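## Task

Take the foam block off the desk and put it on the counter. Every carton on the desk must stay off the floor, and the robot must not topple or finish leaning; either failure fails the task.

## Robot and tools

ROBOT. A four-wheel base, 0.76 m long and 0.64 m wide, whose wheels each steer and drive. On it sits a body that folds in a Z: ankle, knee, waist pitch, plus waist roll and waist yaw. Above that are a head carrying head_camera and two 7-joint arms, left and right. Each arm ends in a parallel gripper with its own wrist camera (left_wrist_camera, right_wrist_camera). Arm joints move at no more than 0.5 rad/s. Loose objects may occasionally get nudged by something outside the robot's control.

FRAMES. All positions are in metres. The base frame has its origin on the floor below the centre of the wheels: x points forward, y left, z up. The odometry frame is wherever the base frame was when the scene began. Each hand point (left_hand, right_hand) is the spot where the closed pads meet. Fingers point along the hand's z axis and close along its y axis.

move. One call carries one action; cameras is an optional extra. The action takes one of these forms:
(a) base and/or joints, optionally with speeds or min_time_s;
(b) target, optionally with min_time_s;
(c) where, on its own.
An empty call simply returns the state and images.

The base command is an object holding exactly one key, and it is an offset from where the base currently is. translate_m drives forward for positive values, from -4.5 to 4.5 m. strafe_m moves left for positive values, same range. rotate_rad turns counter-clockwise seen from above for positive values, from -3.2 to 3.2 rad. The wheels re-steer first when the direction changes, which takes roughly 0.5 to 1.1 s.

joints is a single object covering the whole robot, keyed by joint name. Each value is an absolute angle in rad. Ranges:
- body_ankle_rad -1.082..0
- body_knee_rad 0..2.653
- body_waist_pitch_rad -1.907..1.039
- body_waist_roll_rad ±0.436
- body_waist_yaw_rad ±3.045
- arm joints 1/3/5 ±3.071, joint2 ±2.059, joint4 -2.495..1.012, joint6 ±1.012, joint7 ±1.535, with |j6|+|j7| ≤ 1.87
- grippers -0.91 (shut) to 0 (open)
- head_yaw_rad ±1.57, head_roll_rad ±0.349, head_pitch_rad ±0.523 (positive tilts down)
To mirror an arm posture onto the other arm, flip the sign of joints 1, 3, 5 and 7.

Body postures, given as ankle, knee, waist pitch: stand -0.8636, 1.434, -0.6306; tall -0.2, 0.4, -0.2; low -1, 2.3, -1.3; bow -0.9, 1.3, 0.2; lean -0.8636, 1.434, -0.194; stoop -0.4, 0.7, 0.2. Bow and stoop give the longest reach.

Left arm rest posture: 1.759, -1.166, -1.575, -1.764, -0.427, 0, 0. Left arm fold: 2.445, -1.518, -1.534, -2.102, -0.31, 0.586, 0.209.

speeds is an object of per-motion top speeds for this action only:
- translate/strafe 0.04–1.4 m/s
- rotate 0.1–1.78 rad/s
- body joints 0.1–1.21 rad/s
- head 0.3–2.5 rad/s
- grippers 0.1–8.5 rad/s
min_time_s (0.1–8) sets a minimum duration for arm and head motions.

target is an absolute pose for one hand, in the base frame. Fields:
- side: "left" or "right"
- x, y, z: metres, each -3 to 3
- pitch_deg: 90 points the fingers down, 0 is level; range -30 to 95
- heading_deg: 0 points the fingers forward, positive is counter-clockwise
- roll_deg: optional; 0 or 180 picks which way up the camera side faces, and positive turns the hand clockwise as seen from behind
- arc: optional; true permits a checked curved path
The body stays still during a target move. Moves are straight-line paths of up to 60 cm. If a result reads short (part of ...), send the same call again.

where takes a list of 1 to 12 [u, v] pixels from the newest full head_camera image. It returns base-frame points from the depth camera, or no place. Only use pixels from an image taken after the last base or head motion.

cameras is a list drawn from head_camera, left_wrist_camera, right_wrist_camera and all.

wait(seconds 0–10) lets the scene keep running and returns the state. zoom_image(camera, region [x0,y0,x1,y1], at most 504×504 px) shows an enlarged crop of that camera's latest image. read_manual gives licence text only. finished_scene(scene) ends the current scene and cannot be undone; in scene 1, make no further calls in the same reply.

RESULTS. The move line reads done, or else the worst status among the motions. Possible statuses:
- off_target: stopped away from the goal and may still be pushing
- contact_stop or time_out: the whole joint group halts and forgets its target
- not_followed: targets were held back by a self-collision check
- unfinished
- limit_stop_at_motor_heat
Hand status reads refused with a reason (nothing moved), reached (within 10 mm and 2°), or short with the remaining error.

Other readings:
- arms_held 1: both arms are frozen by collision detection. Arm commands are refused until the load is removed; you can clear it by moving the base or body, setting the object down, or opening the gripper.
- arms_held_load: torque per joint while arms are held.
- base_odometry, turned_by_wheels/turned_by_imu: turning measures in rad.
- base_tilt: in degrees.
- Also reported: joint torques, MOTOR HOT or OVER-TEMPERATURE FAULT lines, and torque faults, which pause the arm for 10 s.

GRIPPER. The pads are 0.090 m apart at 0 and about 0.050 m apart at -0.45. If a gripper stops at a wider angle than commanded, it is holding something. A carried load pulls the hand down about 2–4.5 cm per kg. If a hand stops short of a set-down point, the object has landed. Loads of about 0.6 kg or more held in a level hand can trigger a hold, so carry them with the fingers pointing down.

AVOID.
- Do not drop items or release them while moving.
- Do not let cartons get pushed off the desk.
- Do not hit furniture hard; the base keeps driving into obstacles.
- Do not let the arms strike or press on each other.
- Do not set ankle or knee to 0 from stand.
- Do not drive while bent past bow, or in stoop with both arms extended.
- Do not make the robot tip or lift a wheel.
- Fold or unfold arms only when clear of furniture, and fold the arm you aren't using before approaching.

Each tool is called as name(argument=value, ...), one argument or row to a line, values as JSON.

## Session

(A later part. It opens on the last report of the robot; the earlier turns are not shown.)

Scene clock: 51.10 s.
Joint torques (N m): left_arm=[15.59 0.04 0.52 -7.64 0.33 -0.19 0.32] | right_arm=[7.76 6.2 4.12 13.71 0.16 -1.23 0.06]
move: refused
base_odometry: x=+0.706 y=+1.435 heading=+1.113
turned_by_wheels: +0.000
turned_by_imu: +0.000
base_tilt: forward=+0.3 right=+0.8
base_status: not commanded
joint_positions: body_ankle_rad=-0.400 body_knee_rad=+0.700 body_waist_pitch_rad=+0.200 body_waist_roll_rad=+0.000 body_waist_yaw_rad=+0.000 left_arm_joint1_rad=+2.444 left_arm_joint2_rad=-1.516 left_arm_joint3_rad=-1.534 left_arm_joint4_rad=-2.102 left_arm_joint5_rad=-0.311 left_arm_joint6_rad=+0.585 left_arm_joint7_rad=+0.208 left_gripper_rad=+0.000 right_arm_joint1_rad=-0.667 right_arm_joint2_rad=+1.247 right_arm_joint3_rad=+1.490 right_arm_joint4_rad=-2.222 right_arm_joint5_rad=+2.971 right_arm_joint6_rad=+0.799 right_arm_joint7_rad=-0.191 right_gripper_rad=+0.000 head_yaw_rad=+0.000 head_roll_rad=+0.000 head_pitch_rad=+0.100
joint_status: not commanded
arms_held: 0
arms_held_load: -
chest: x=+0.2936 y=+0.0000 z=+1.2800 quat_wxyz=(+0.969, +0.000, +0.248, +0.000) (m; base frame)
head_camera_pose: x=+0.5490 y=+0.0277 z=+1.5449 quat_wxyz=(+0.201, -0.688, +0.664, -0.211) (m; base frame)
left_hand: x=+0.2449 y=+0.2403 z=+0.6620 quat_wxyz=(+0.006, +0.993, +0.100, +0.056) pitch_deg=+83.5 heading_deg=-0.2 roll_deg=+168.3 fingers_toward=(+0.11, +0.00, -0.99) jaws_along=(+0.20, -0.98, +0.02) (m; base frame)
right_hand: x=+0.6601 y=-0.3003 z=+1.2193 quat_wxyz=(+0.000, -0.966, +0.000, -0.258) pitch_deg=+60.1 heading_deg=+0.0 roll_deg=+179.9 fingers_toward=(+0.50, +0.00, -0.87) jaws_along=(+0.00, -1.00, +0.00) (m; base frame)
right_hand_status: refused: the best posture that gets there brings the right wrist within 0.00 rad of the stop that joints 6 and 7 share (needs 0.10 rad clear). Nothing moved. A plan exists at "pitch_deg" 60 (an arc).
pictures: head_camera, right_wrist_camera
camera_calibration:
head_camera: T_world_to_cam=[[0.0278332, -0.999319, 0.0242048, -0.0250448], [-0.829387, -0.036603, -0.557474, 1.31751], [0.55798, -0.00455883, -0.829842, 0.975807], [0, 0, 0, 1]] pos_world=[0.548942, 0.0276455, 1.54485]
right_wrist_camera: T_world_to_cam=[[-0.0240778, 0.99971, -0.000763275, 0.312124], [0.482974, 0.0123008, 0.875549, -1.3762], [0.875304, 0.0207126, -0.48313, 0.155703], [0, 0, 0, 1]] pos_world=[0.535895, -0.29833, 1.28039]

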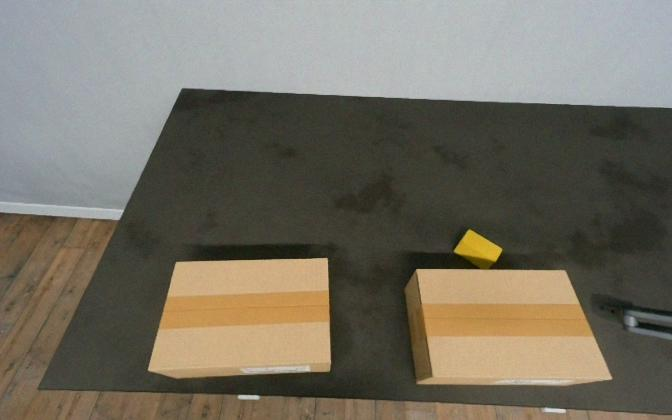

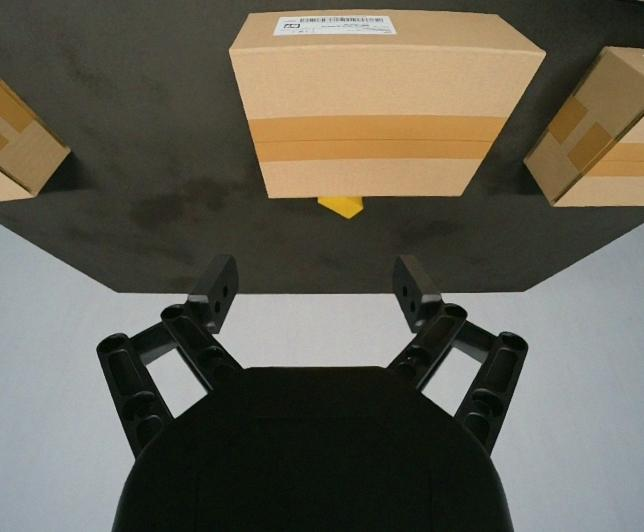

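move(
  target={"side":"right","x":0.845,"y":-0.257,"z":1.12,"pitch_deg":90,"heading_deg":55,"arc":true},
  cameras=["head_camera","right_wrist_camera"],
)

Scene clock: 53.13 s.
Joint torques (N m): left_arm=[16.06 -0.26 0.42 -7.71 0.32 -0.2 0.33] | right_arm=[7.88 6.53 4.33 13.45 0.22 -1.17 0.2]
move: refused
base_odometry: x=+0.706 y=+1.435 heading=+1.113
turned_by_wheels: +0.000
turned_by_imu: +0.000
base_tilt: forward=+0.3 right=+0.9
base_status: not commanded
joint_positions: body_ankle_rad=-0.400 body_knee_rad=+0.700 body_waist_pitch_rad=+0.200 body_waist_roll_rad=+0.000 body_waist_yaw_rad=+0.000 left_arm_joint1_rad=+2.444 left_arm_joint2_rad=-1.516 left_arm_joint3_rad=-1.534 left_arm_joint4_rad=-2.102 left_arm_joint5_rad=-0.311 left_arm_joint6_rad=+0.585 left_arm_joint7_rad=+0.208 left_gripper_rad=+0.000 right_arm_joint1_rad=-0.667 right_arm_joint2_rad=+1.247 right_arm_joint3_rad=+1.490 right_arm_joint4_rad=-2.222 right_arm_joint5_rad=+2.971 right_arm_joint6_rad=+0.799 right_arm_joint7_rad=-0.191 right_gripper_rad=+0.000 head_yaw_rad=+0.000 head_roll_rad=+0.000 head_pitch_rad=+0.100
joint_status: not commanded
arms_held: 0
arms_held_load: -
chest: x=+0.2936 y=+0.0000 z=+1.2800 quat_wxyz=(+0.969, +0.000, +0.248, +0.000) (m; base frame)
head_camera_pose: x=+0.5490 y=+0.0277 z=+1.5449 quat_wxyz=(+0.201, -0.688, +0.664, -0.211) (m; base frame)
left_hand: x=+0.2449 y=+0.2403 z=+0.6620 quat_wxyz=(+0.006, +0.993, +0.100, +0.056) pitch_deg=+83.5 heading_deg=-0.2 roll_deg=+168.3 fingers_toward=(+0.11, +0.00, -0.99) jaws_along=(+0.20, -0.98, +0.02) (m; base frame)
right_hand: x=+0.6601 y=-0.3003 z=+1.2193 quat_wxyz=(+0.000, -0.966, +0.000, -0.258) pitch_deg=+60.1 heading_deg=+0.0 roll_deg=+179.9 fingers_toward=(+0.50, +0.00, -0.87) jaws_along=(+0.00, -1.00, +0.00) (m; base frame)
right_hand_status: refused: the best posture that gets there brings the right wrist within 0.00 rad of the stop that joints 6 and 7 share (needs 0.10 rad clear). Nothing moved. A plan exists at "pitch_deg" 75.
pictures: head_camera, right_wrist_camera
camera_calibration:
head_camera: T_world_to_cam=[[0.0278332, -0.999319, 0.0242048, -0.0250448], [-0.829387, -0.036603, -0.557474, 1.31751], [0.55798, -0.00455883, -0.829842, 0.975807], [0, 0, 0, 1]] pos_world=[0.548942, 0.0276455, 1.54485]
right_wrist_camera: T_world_to_cam=[[-0.0240778, 0.99971, -0.000763275, 0.312124], [0.482974, 0.0123008, 0.875549, -1.3762], [0.875304, 0.0207126, -0.48313, 0.155703], [0, 0, 0, 1]] pos_world=[0.535895, -0.29833, 1.28039]

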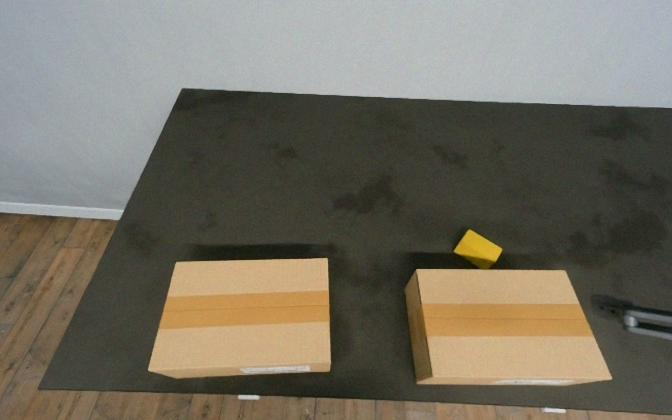

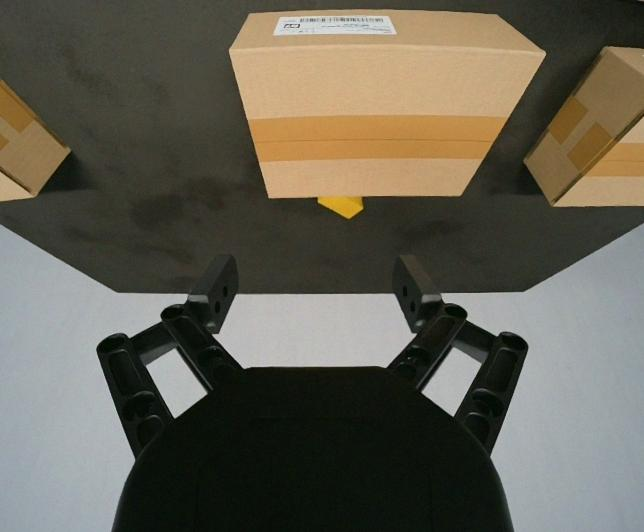

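move(
  base={"translate_m":0.14},
  joints={"body_ankle_rad":-0.3,"body_knee_rad":0.5,"body_waist_pitch_rad":0.1},
)

move(
  target={"side":"right","x":0.705,"y":-0.257,"z":1.11,"pitch_deg":90,"heading_deg":55,"arc":true},
  cameras=["head_camera","right_wrist_camera"],
)

Scene clock: 58.70 s.
Joint torques (N m): left_arm=[11.73 0.11 0.28 -10.06 0.37 -0.66 0.24] | right_arm=[4.12 5.93 4.39 14 0.23 -1.68 0.15]
move: done
base_odometry: x=+0.768 y=+1.561 heading=+1.114
turned_by_wheels: +0.000
turned_by_imu: +0.000
base_tilt: forward=+0.2 right=+0.9
base_status: done
joint_positions: body_ankle_rad=-0.300 body_knee_rad=+0.500 body_waist_pitch_rad=+0.100 body_waist_roll_rad=+0.000 body_waist_yaw_rad=+0.000 left_arm_joint1_rad=+2.443 left_arm_joint2_rad=-1.516 left_arm_joint3_rad=-1.534 left_arm_joint4_rad=-2.102 left_arm_joint5_rad=-0.311 left_arm_joint6_rad=+0.586 left_arm_joint7_rad=+0.208 left_gripper_rad=+0.000 right_arm_joint1_rad=-0.666 right_arm_joint2_rad=+1.247 right_arm_joint3_rad=+1.490 right_arm_joint4_rad=-2.222 right_arm_joint5_rad=+2.971 right_arm_joint6_rad=+0.799 right_arm_joint7_rad=-0.190 right_gripper_rad=+0.000 head_yaw_rad=+0.000 head_roll_rad=+0.000 head_pitch_rad=+0.100
joint_status: all done
arms_held: 0
arms_held_load: -
chest: x=+0.2063 y=+0.0000 z=+1.3374 quat_wxyz=(+0.989, +0.000, +0.149, +0.000) (m; base frame)
head_camera_pose: x=+0.4039 y=+0.0277 z=+1.6477 quat_wxyz=(+0.266, -0.664, +0.641, -0.279) (m; base frame)
left_hand: x=+0.2815 y=+0.2403 z=+0.7220 quat_wxyz=(+0.016, +0.983, +0.099, +0.155) pitch_deg=+72.1 heading_deg=-0.1 roll_deg=+168.5 fingers_toward=(+0.31, +0.00, -0.95) jaws_along=(+0.19, -0.98, +0.06) (m; base frame)
right_hand: x=+0.5775 y=-0.3003 z=+1.3509 quat_wxyz=(+0.000, -0.935, +0.000, -0.354) pitch_deg=+48.6 heading_deg=+0.0 roll_deg=+179.9 fingers_toward=(+0.66, +0.00, -0.75) jaws_along=(+0.00, -1.00, +0.00) (m; base frame)
pictures: none

Scene clock: 62.63 s.
Joint torques (N m): left_arm=[11.62 0.13 0.28 -10.15 0.3 -0.69 0.24] | right_arm=[32.01 3.37 4.71 11.74 -0.13 -0.41 0.19]
move: done
base_odometry: x=+0.768 y=+1.561 heading=+1.114
turned_by_wheels: +0.000
turned_by_imu: +0.000
base_tilt: forward=+0.2 right=+0.9
base_status: not commanded
joint_positions: body_ankle_rad=-0.300 body_knee_rad=+0.500 body_waist_pitch_rad=+0.100 body_waist_roll_rad=+0.000 body_waist_yaw_rad=+0.000 left_arm_joint1_rad=+2.443 left_arm_joint2_rad=-1.516 left_arm_joint3_rad=-1.534 left_arm_joint4_rad=-2.102 left_arm_joint5_rad=-0.311 left_arm_joint6_rad=+0.586 left_arm_joint7_rad=+0.208 left_gripper_rad=+0.000 right_arm_joint1_rad=-2.061 right_arm_joint2_rad=+1.298 right_arm_joint3_rad=+1.880 right_arm_joint4_rad=-1.279 right_arm_joint5_rad=+1.541 right_arm_joint6_rad=+0.748 right_arm_joint7_rad=+0.994 right_gripper_rad=+0.000 head_yaw_rad=+0.000 head_roll_rad=+0.000 head_pitch_rad=+0.100
joint_status: not commanded
arms_held: 0
arms_held_load: -
chest: x=+0.2063 y=+0.0000 z=+1.3374 quat_wxyz=(+0.989, +0.000, +0.149, +0.000) (m; base frame)
head_camera_pose: x=+0.4039 y=+0.0277 z=+1.6477 quat_wxyz=(+0.266, -0.664, +0.641, -0.279) (m; base frame)
left_hand: x=+0.2815 y=+0.2403 z=+0.7220 quat_wxyz=(+0.016, +0.983, +0.099, +0.155) pitch_deg=+72.1 heading_deg=-0.1 roll_deg=+168.4 fingers_toward=(+0.31, +0.00, -0.95) jaws_along=(+0.19, -0.98, +0.06) (m; base frame)
right_hand: x=+0.7053 y=-0.2574 z=+1.1106 quat_wxyz=(+0.000, -0.888, -0.461, -0.001) pitch_deg=+89.9 heading_deg=-125.1 roll_deg=+0.0 fingers_toward=(+0.00, +0.00, -1.00) jaws_along=(+0.82, -0.58, +0.00) (m; base frame)
right_hand_status: reached (straight line, to end with the hand's camera side to the robot's right, planned for 3.4 s): 1 mm and 0.2 deg off.
pictures: head_camera, right_wrist_camera
camera_calibration:
head_camera: T_world_to_cam=[[0.0223896, -0.999319, 0.0293323, -0.0297505], [-0.701838, -0.0366057, -0.711396, 1.45673], [0.711985, -0.00465859, -0.702179, 0.869564], [0, 0, 0, 1]] pos_world=[0.403941, 0.0276454, 1.64778]
right_wrist_camera: T_world_to_cam=[[-0.829374, 0.558585, 0.0109802, 0.71165], [0.481989, 0.705431, 0.519667, -0.728998], [0.282533, 0.436291, -0.854298, 1.00007], [0, 0, 0, 1]] pos_world=[0.659041, -0.319581, 1.22538]

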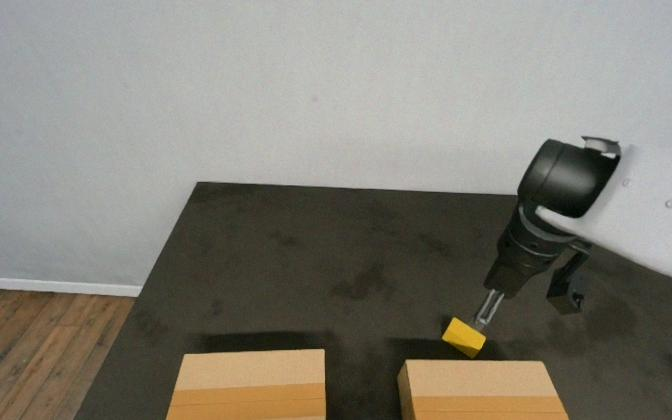

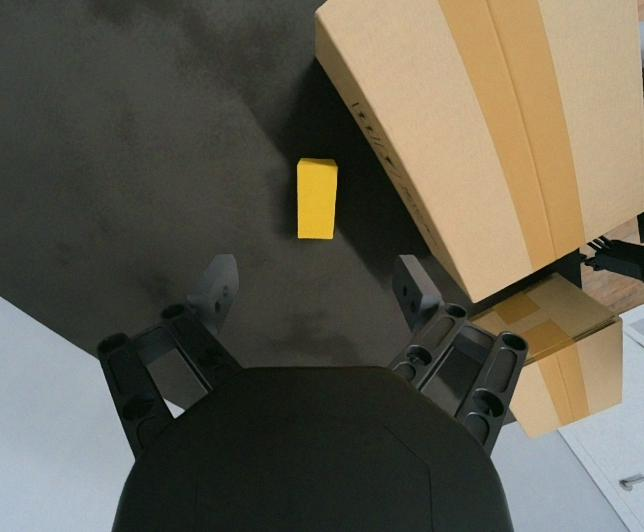

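move(
  target={"side":"right","x":0.705,"y":-0.257,"z":0.993,"pitch_deg":90,"heading_deg":55},
  cameras=["right_wrist_camera"],
)

move(
  joints={"right_gripper_rad":-0.8},
  cameras=["right_wrist_camera"],
)

Scene clock: 66.43 s.
Joint torques (N m): left_arm=[11.66 -0.07 0.32 -10.06 0.29 -0.62 0.2] | right_arm=[34.11 1.34 5.84 9.94 0.47 -0.33 -0.46]
move: done
base_odometry: x=+0.768 y=+1.561 heading=+1.114
turned_by_wheels: +0.000
turned_by_imu: +0.000
base_tilt: forward=+0.2 right=+0.8
base_status: not commanded
joint_positions: body_ankle_rad=-0.300 body_knee_rad=+0.500 body_waist_pitch_rad=+0.100 body_waist_roll_rad=+0.000 body_waist_yaw_rad=+0.000 left_arm_joint1_rad=+2.443 left_arm_joint2_rad=-1.516 left_arm_joint3_rad=-1.534 left_arm_joint4_rad=-2.102 left_arm_joint5_rad=-0.311 left_arm_joint6_rad=+0.586 left_arm_joint7_rad=+0.208 left_gripper_rad=+0.000 right_arm_joint1_rad=-2.297 right_arm_joint2_rad=+1.266 right_arm_joint3_rad=+1.923 right_arm_joint4_rad=-1.299 right_arm_joint5_rad=+1.636 right_arm_joint6_rad=+0.691 right_arm_joint7_rad=+0.704 right_gripper_rad=+0.000 head_yaw_rad=+0.000 head_roll_rad=+0.000 head_pitch_rad=+0.100
joint_status: not commanded
arms_held: 0
arms_held_load: -
chest: x=+0.2063 y=+0.0000 z=+1.3374 quat_wxyz=(+0.989, +0.000, +0.149, +0.000) (m; base frame)
head_camera_pose: x=+0.4039 y=+0.0277 z=+1.6477 quat_wxyz=(+0.266, -0.664, +0.641, -0.279) (m; base frame)
left_hand: x=+0.2815 y=+0.2403 z=+0.7220 quat_wxyz=(+0.016, +0.983, +0.099, +0.155) pitch_deg=+72.1 heading_deg=-0.1 roll_deg=+168.4 fingers_toward=(+0.31, +0.00, -0.95) jaws_along=(+0.19, -0.98, +0.06) (m; base frame)
right_hand: x=+0.7044 y=-0.2569 z=+0.9930 quat_wxyz=(-0.001, -0.887, -0.462, +0.001) pitch_deg=+89.9 heading_deg=-124.9 roll_deg=+0.0 fingers_toward=(+0.00, +0.00, -1.00) jaws_along=(+0.82, -0.57, +0.00) (m; base frame)
right_hand_status: reached (straight line, to end with the hand's camera side to the robot's right, planned for 0.9 s): 1 mm and 0.2 deg off.
pictures: right_wrist_camera
camera_calibration:
right_wrist_camera: T_world_to_cam=[[-0.831616, 0.555224, 0.0118891, 0.711658], [0.480861, 0.709195, 0.515572, -0.662053], [0.277827, 0.434475, -0.856763, 0.904946], [0, 0, 0, 1]] pos_world=[0.658763, -0.318781, 1.1082]

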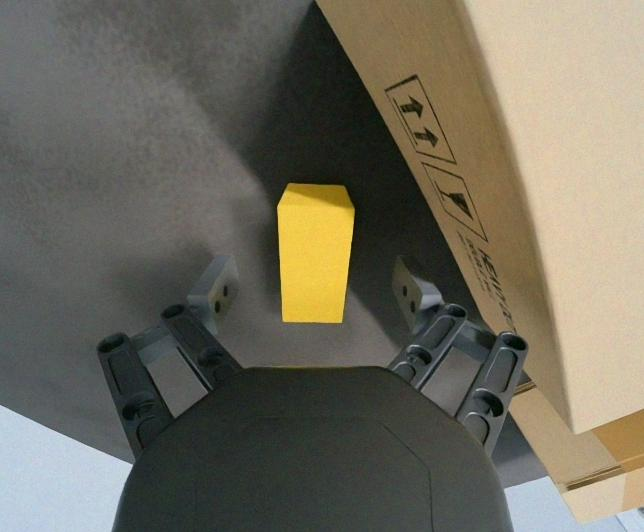

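Scene clock: 67.63 s.
Joint torques (N m): left_arm=[11.41 0.04 0.39 -10.03 0.33 -0.67 0.23] | right_arm=[33.75 0.96 5.92 9.87 0.45 -0.34 -0.47]
move: off_target
base_odometry: x=+0.768 y=+1.561 heading=+1.114
turned_by_wheels: +0.000
turned_by_imu: +0.000
base_tilt: forward=+0.2 right=+0.8
base_status: not commanded
joint_positions: body_ankle_rad=-0.300 body_knee_rad=+0.500 body_waist_pitch_rad=+0.100 body_waist_roll_rad=+0.000 body_waist_yaw_rad=+0.000 left_arm_joint1_rad=+2.443 left_arm_joint2_rad=-1.516 left_arm_joint3_rad=-1.534 left_arm_joint4_rad=-2.102 left_arm_joint5_rad=-0.311 left_arm_joint6_rad=+0.586 left_arm_joint7_rad=+0.208 left_gripper_rad=+0.000 right_arm_joint1_rad=-2.297 right_arm_joint2_rad=+1.266 right_arm_joint3_rad=+1.923 right_arm_joint4_rad=-1.298 right_arm_joint5_rad=+1.636 right_arm_joint6_rad=+0.691 right_arm_joint7_rad=+0.704 right_gripper_rad=-0.624 head_yaw_rad=+0.000 head_roll_rad=+0.000 head_pitch_rad=+0.100
joint_status: right_gripper_rad off_target (ended at -0.624, target -0.800)
arms_held: 0
arms_held_load: -
chest: x=+0.2063 y=+0.0000 z=+1.3374 quat_wxyz=(+0.989, +0.000, +0.149, +0.000) (m; base frame)
head_camera_pose: x=+0.4039 y=+0.0277 z=+1.6477 quat_wxyz=(+0.266, -0.664, +0.641, -0.279) (m; base frame)
left_hand: x=+0.2815 y=+0.2403 z=+0.7220 quat_wxyz=(+0.016, +0.983, +0.099, +0.155) pitch_deg=+72.1 heading_deg=-0.1 roll_deg=+168.4 fingers_toward=(+0.31, +0.00, -0.95) jaws_along=(+0.19, -0.98, +0.06) (m; base frame)
right_hand: x=+0.7046 y=-0.2568 z=+0.9932 quat_wxyz=(-0.001, -0.887, -0.462, +0.001) pitch_deg=+89.9 heading_deg=-124.9 roll_deg=+0.0 fingers_toward=(+0.00, +0.00, -1.00) jaws_along=(+0.82, -0.57, +0.00) (m; base frame)
pictures: right_wrist_camera
camera_calibration:
right_wrist_camera: T_world_to_cam=[[-0.831471, 0.555446, 0.0116002, 0.712116], [0.480763, 0.708897, 0.516073, -0.662782], [0.278427, 0.434677, -0.856466, 0.904313], [0, 0, 0, 1]] pos_world=[0.65896, -0.318782, 1.1083]

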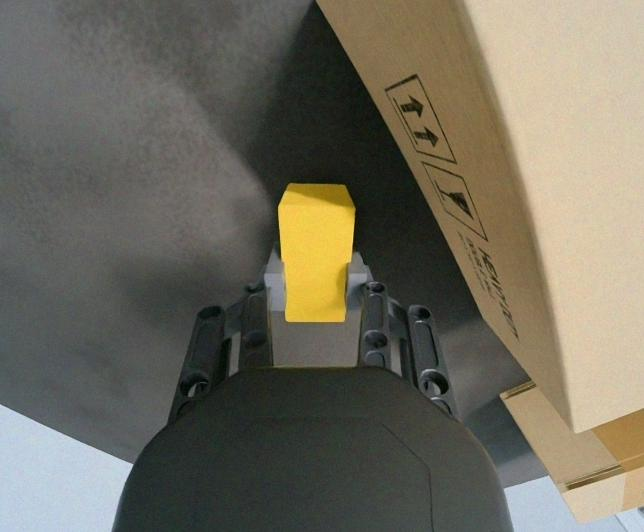

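move(
  target={"side":"right","x":0.705,"y":-0.257,"z":1.16,"pitch_deg":90,"heading_deg":55},
  cameras=["right_wrist_camera"],
)

move(
  base={"translate_m":-0.8},
  speeds={"translate_m":0.7},
)

move(
  base={"rotate_rad":3.14},
  speeds={"rotate_rad":1.2},
  cameras=["head_camera","right_wrist_camera"],
)

Scene clock: 70.70 s.
Joint torques (N m): left_arm=[11.55 0.21 0.25 -10.11 0.47 -0.67 0.24] | right_arm=[34.29 0.85 5.81 9.62 0.44 -0.47 -0.35]
move: refused
base_odometry: x=+0.768 y=+1.561 heading=+1.114
turned_by_wheels: +0.000
turned_by_imu: +0.000
base_tilt: forward=+0.2 right=+0.9
base_status: not commanded
joint_positions: body_ankle_rad=-0.300 body_knee_rad=+0.500 body_waist_pitch_rad=+0.100 body_waist_roll_rad=+0.000 body_waist_yaw_rad=+0.000 left_arm_joint1_rad=+2.443 left_arm_joint2_rad=-1.516 left_arm_joint3_rad=-1.534 left_arm_joint4_rad=-2.102 left_arm_joint5_rad=-0.311 left_arm_joint6_rad=+0.586 left_arm_joint7_rad=+0.208 left_gripper_rad=+0.000 right_arm_joint1_rad=-2.297 right_arm_joint2_rad=+1.266 right_arm_joint3_rad=+1.923 right_arm_joint4_rad=-1.298 right_arm_joint5_rad=+1.636 right_arm_joint6_rad=+0.691 right_arm_joint7_rad=+0.704 right_gripper_rad=-0.624 head_yaw_rad=+0.000 head_roll_rad=+0.000 head_pitch_rad=+0.100
joint_status: not commanded
arms_held: 0
arms_held_load: -
chest: x=+0.2063 y=+0.0000 z=+1.3374 quat_wxyz=(+0.989, +0.000, +0.149, +0.000) (m; base frame)
head_camera_pose: x=+0.4039 y=+0.0277 z=+1.6477 quat_wxyz=(+0.266, -0.664, +0.641, -0.279) (m; base frame)
left_hand: x=+0.2815 y=+0.2403 z=+0.7220 quat_wxyz=(+0.016, +0.983, +0.099, +0.155) pitch_deg=+72.1 heading_deg=-0.1 roll_deg=+168.4 fingers_toward=(+0.31, +0.00, -0.95) jaws_along=(+0.19, -0.98, +0.06) (m; base frame)
right_hand: x=+0.7046 y=-0.2568 z=+0.9932 quat_wxyz=(-0.001, -0.887, -0.462, +0.001) pitch_deg=+89.9 heading_deg=-124.9 roll_deg=+0.0 fingers_toward=(+0.00, +0.00, -1.00) jaws_along=(+0.82, -0.57, +0.00) (m; base frame)
right_hand_status: refused: the straight line brings the right wrist too near the stop that joints 6 and 7 share, 76% of the way. Nothing moved. A checked arc of 5.3 s passes: it swings the hand 31.0 cm off the straight line (up to 29.7 cm forward, 13.7 cm to the robot's right, 11.8 cm to the robot's left and 9.1 cm upward) and the elbow 18.8 cm from its place (up to 17.9 cm to the robot's left), turning the hand 180 degrees, to end with the hand's camera side to the robot's left (send "roll_deg" to choose which way it ends). The same target with "arc": true plays it.
pictures: right_wrist_camera
camera_calibration:
right_wrist_camera: T_world_to_cam=[[-0.831471, 0.555446, 0.0116002, 0.712116], [0.480763, 0.708897, 0.516073, -0.662782], [0.278427, 0.434677, -0.856466, 0.904313], [0, 0, 0, 1]] pos_world=[0.65896, -0.318782, 1.1083]

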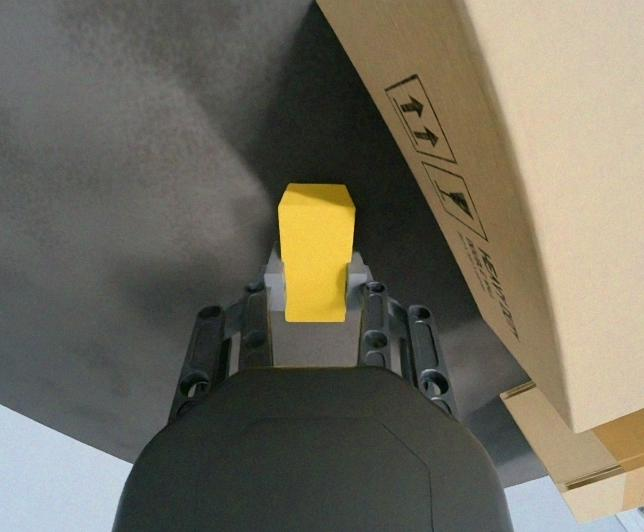

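not run: a stop came earlier in this reply.

not run: a stop came earlier in this reply.

move(
  target={"side":"right","x":0.705,"y":-0.257,"z":1.11,"pitch_deg":90,"heading_deg":55},
)

move(
  joints={"body_ankle_rad":-0.2,"body_knee_rad":0.4,"body_waist_pitch_rad":-0.1},
  cameras=["right_wrist_camera"],
)

move(
  base={"translate_m":-0.8},
  speeds={"translate_m":0.7},
)

move(
  base={"rotate_rad":3.14},
  speeds={"rotate_rad":1.2},
  cameras=["head_camera","right_wrist_camera"],
)

Scene clock: 73.93 s.
Joint torques (N m): left_arm=[11.76 0.58 0.38 -10.11 0.44 -0.68 0.21] | right_arm=[34.52 4.24 4.94 11.31 -0.19 0.18 0.3]
move: done
base_odometry: x=+0.768 y=+1.561 heading=+1.114
turned_by_wheels: +0.000
turned_by_imu: +0.000
base_tilt: forward=+0.1 right=+0.8
base_status: not commanded
joint_positions: body_ankle_rad=-0.300 body_knee_rad=+0.500 body_waist_pitch_rad=+0.100 body_waist_roll_rad=+0.000 body_waist_yaw_rad=+0.000 left_arm_joint1_rad=+2.443 left_arm_joint2_rad=-1.516 left_arm_joint3_rad=-1.534 left_arm_joint4_rad=-2.102 left_arm_joint5_rad=-0.311 left_arm_joint6_rad=+0.586 left_arm_joint7_rad=+0.208 left_gripper_rad=+0.000 right_arm_joint1_rad=-2.066 right_arm_joint2_rad=+1.297 right_arm_joint3_rad=+1.882 right_arm_joint4_rad=-1.278 right_arm_joint5_rad=+1.540 right_arm_joint6_rad=+0.747 right_arm_joint7_rad=+0.994 right_gripper_rad=-0.624 head_yaw_rad=+0.000 head_roll_rad=+0.000 head_pitch_rad=+0.100
joint_status: not commanded
arms_held: 0
arms_held_load: -
chest: x=+0.2063 y=+0.0000 z=+1.3374 quat_wxyz=(+0.989, +0.000, +0.149, +0.000) (m; base frame)
head_camera_pose: x=+0.4039 y=+0.0277 z=+1.6477 quat_wxyz=(+0.266, -0.664, +0.641, -0.279) (m; base frame)
left_hand: x=+0.2815 y=+0.2403 z=+0.7220 quat_wxyz=(+0.016, +0.983, +0.099, +0.155) pitch_deg=+72.1 heading_deg=-0.1 roll_deg=+168.4 fingers_toward=(+0.31, +0.00, -0.95) jaws_along=(+0.19, -0.98, +0.06) (m; base frame)
right_hand: x=+0.7048 y=-0.2572 z=+1.1087 quat_wxyz=(+0.001, -0.887, -0.461, +0.000) pitch_deg=+89.9 heading_deg=-125.1 roll_deg=+0.0 fingers_toward=(+0.00, +0.00, -1.00) jaws_along=(+0.82, -0.57, +0.00) (m; base frame)
right_hand_status: reached (straight line, to end with the hand's camera side to the robot's right, planned for 0.9 s): 1 mm and 0.2 deg off.
pictures: none

Scene clock: 75.83 s.
Joint torques (N m): left_arm=[6.97 0.25 0.14 -11.95 0.43 -1.05 0.19] | right_arm=[31.1 4.08 5.06 12.85 -0.43 -0.05 -0.14]
move: done
base_odometry: x=+0.768 y=+1.561 heading=+1.114
turned_by_wheels: +0.000
turned_by_imu: +0.000
base_tilt: forward=+0.2 right=+0.8
base_status: not commanded
joint_positions: body_ankle_rad=-0.200 body_knee_rad=+0.400 body_waist_pitch_rad=-0.100 body_waist_roll_rad=+0.000 body_waist_yaw_rad=+0.000 left_arm_joint1_rad=+2.443 left_arm_joint2_rad=-1.516 left_arm_joint3_rad=-1.534 left_arm_joint4_rad=-2.102 left_arm_joint5_rad=-0.311 left_arm_joint6_rad=+0.586 left_arm_joint7_rad=+0.208 left_gripper_rad=+0.000 right_arm_joint1_rad=-2.065 right_arm_joint2_rad=+1.297 right_arm_joint3_rad=+1.881 right_arm_joint4_rad=-1.278 right_arm_joint5_rad=+1.540 right_arm_joint6_rad=+0.747 right_arm_joint7_rad=+0.994 right_gripper_rad=-0.624 head_yaw_rad=+0.000 head_roll_rad=+0.000 head_pitch_rad=+0.100
joint_status: all done
arms_held: 0
arms_held_load: -
chest: x=+0.1516 y=+0.0000 z=+1.3644 quat_wxyz=(+0.999, +0.000, +0.050, +0.000) (m; base frame)
head_camera_pose: x=+0.2836 y=+0.0277 z=+1.7079 quat_wxyz=(+0.329, -0.632, +0.611, -0.344) (m; base frame)
left_hand: x=+0.3476 y=+0.2403 z=+0.7763 quat_wxyz=(+0.026, +0.962, +0.097, +0.252) pitch_deg=+60.6 heading_deg=-0.1 roll_deg=+168.5 fingers_toward=(+0.49, +0.00, -0.87) jaws_along=(+0.17, -0.98, +0.10) (m; base frame)
right_hand: x=+0.6856 y=-0.2573 z=+1.2398 quat_wxyz=(-0.045, -0.883, -0.459, -0.089) pitch_deg=+78.6 heading_deg=+0.6 roll_deg=+125.6 fingers_toward=(+0.20, +0.00, -0.98) jaws_along=(+0.80, -0.57, +0.16) (m; base frame)
pictures: right_wrist_camera
camera_calibration:
right_wrist_camera: T_world_to_cam=[[-0.816187, 0.557508, -0.151735, 0.886186], [0.369709, 0.705737, 0.60436, -0.814635], [0.44402, 0.437173, -0.782129, 0.915997], [0, 0, 0, 1]] pos_world=[0.61775, -0.319588, 1.34323]

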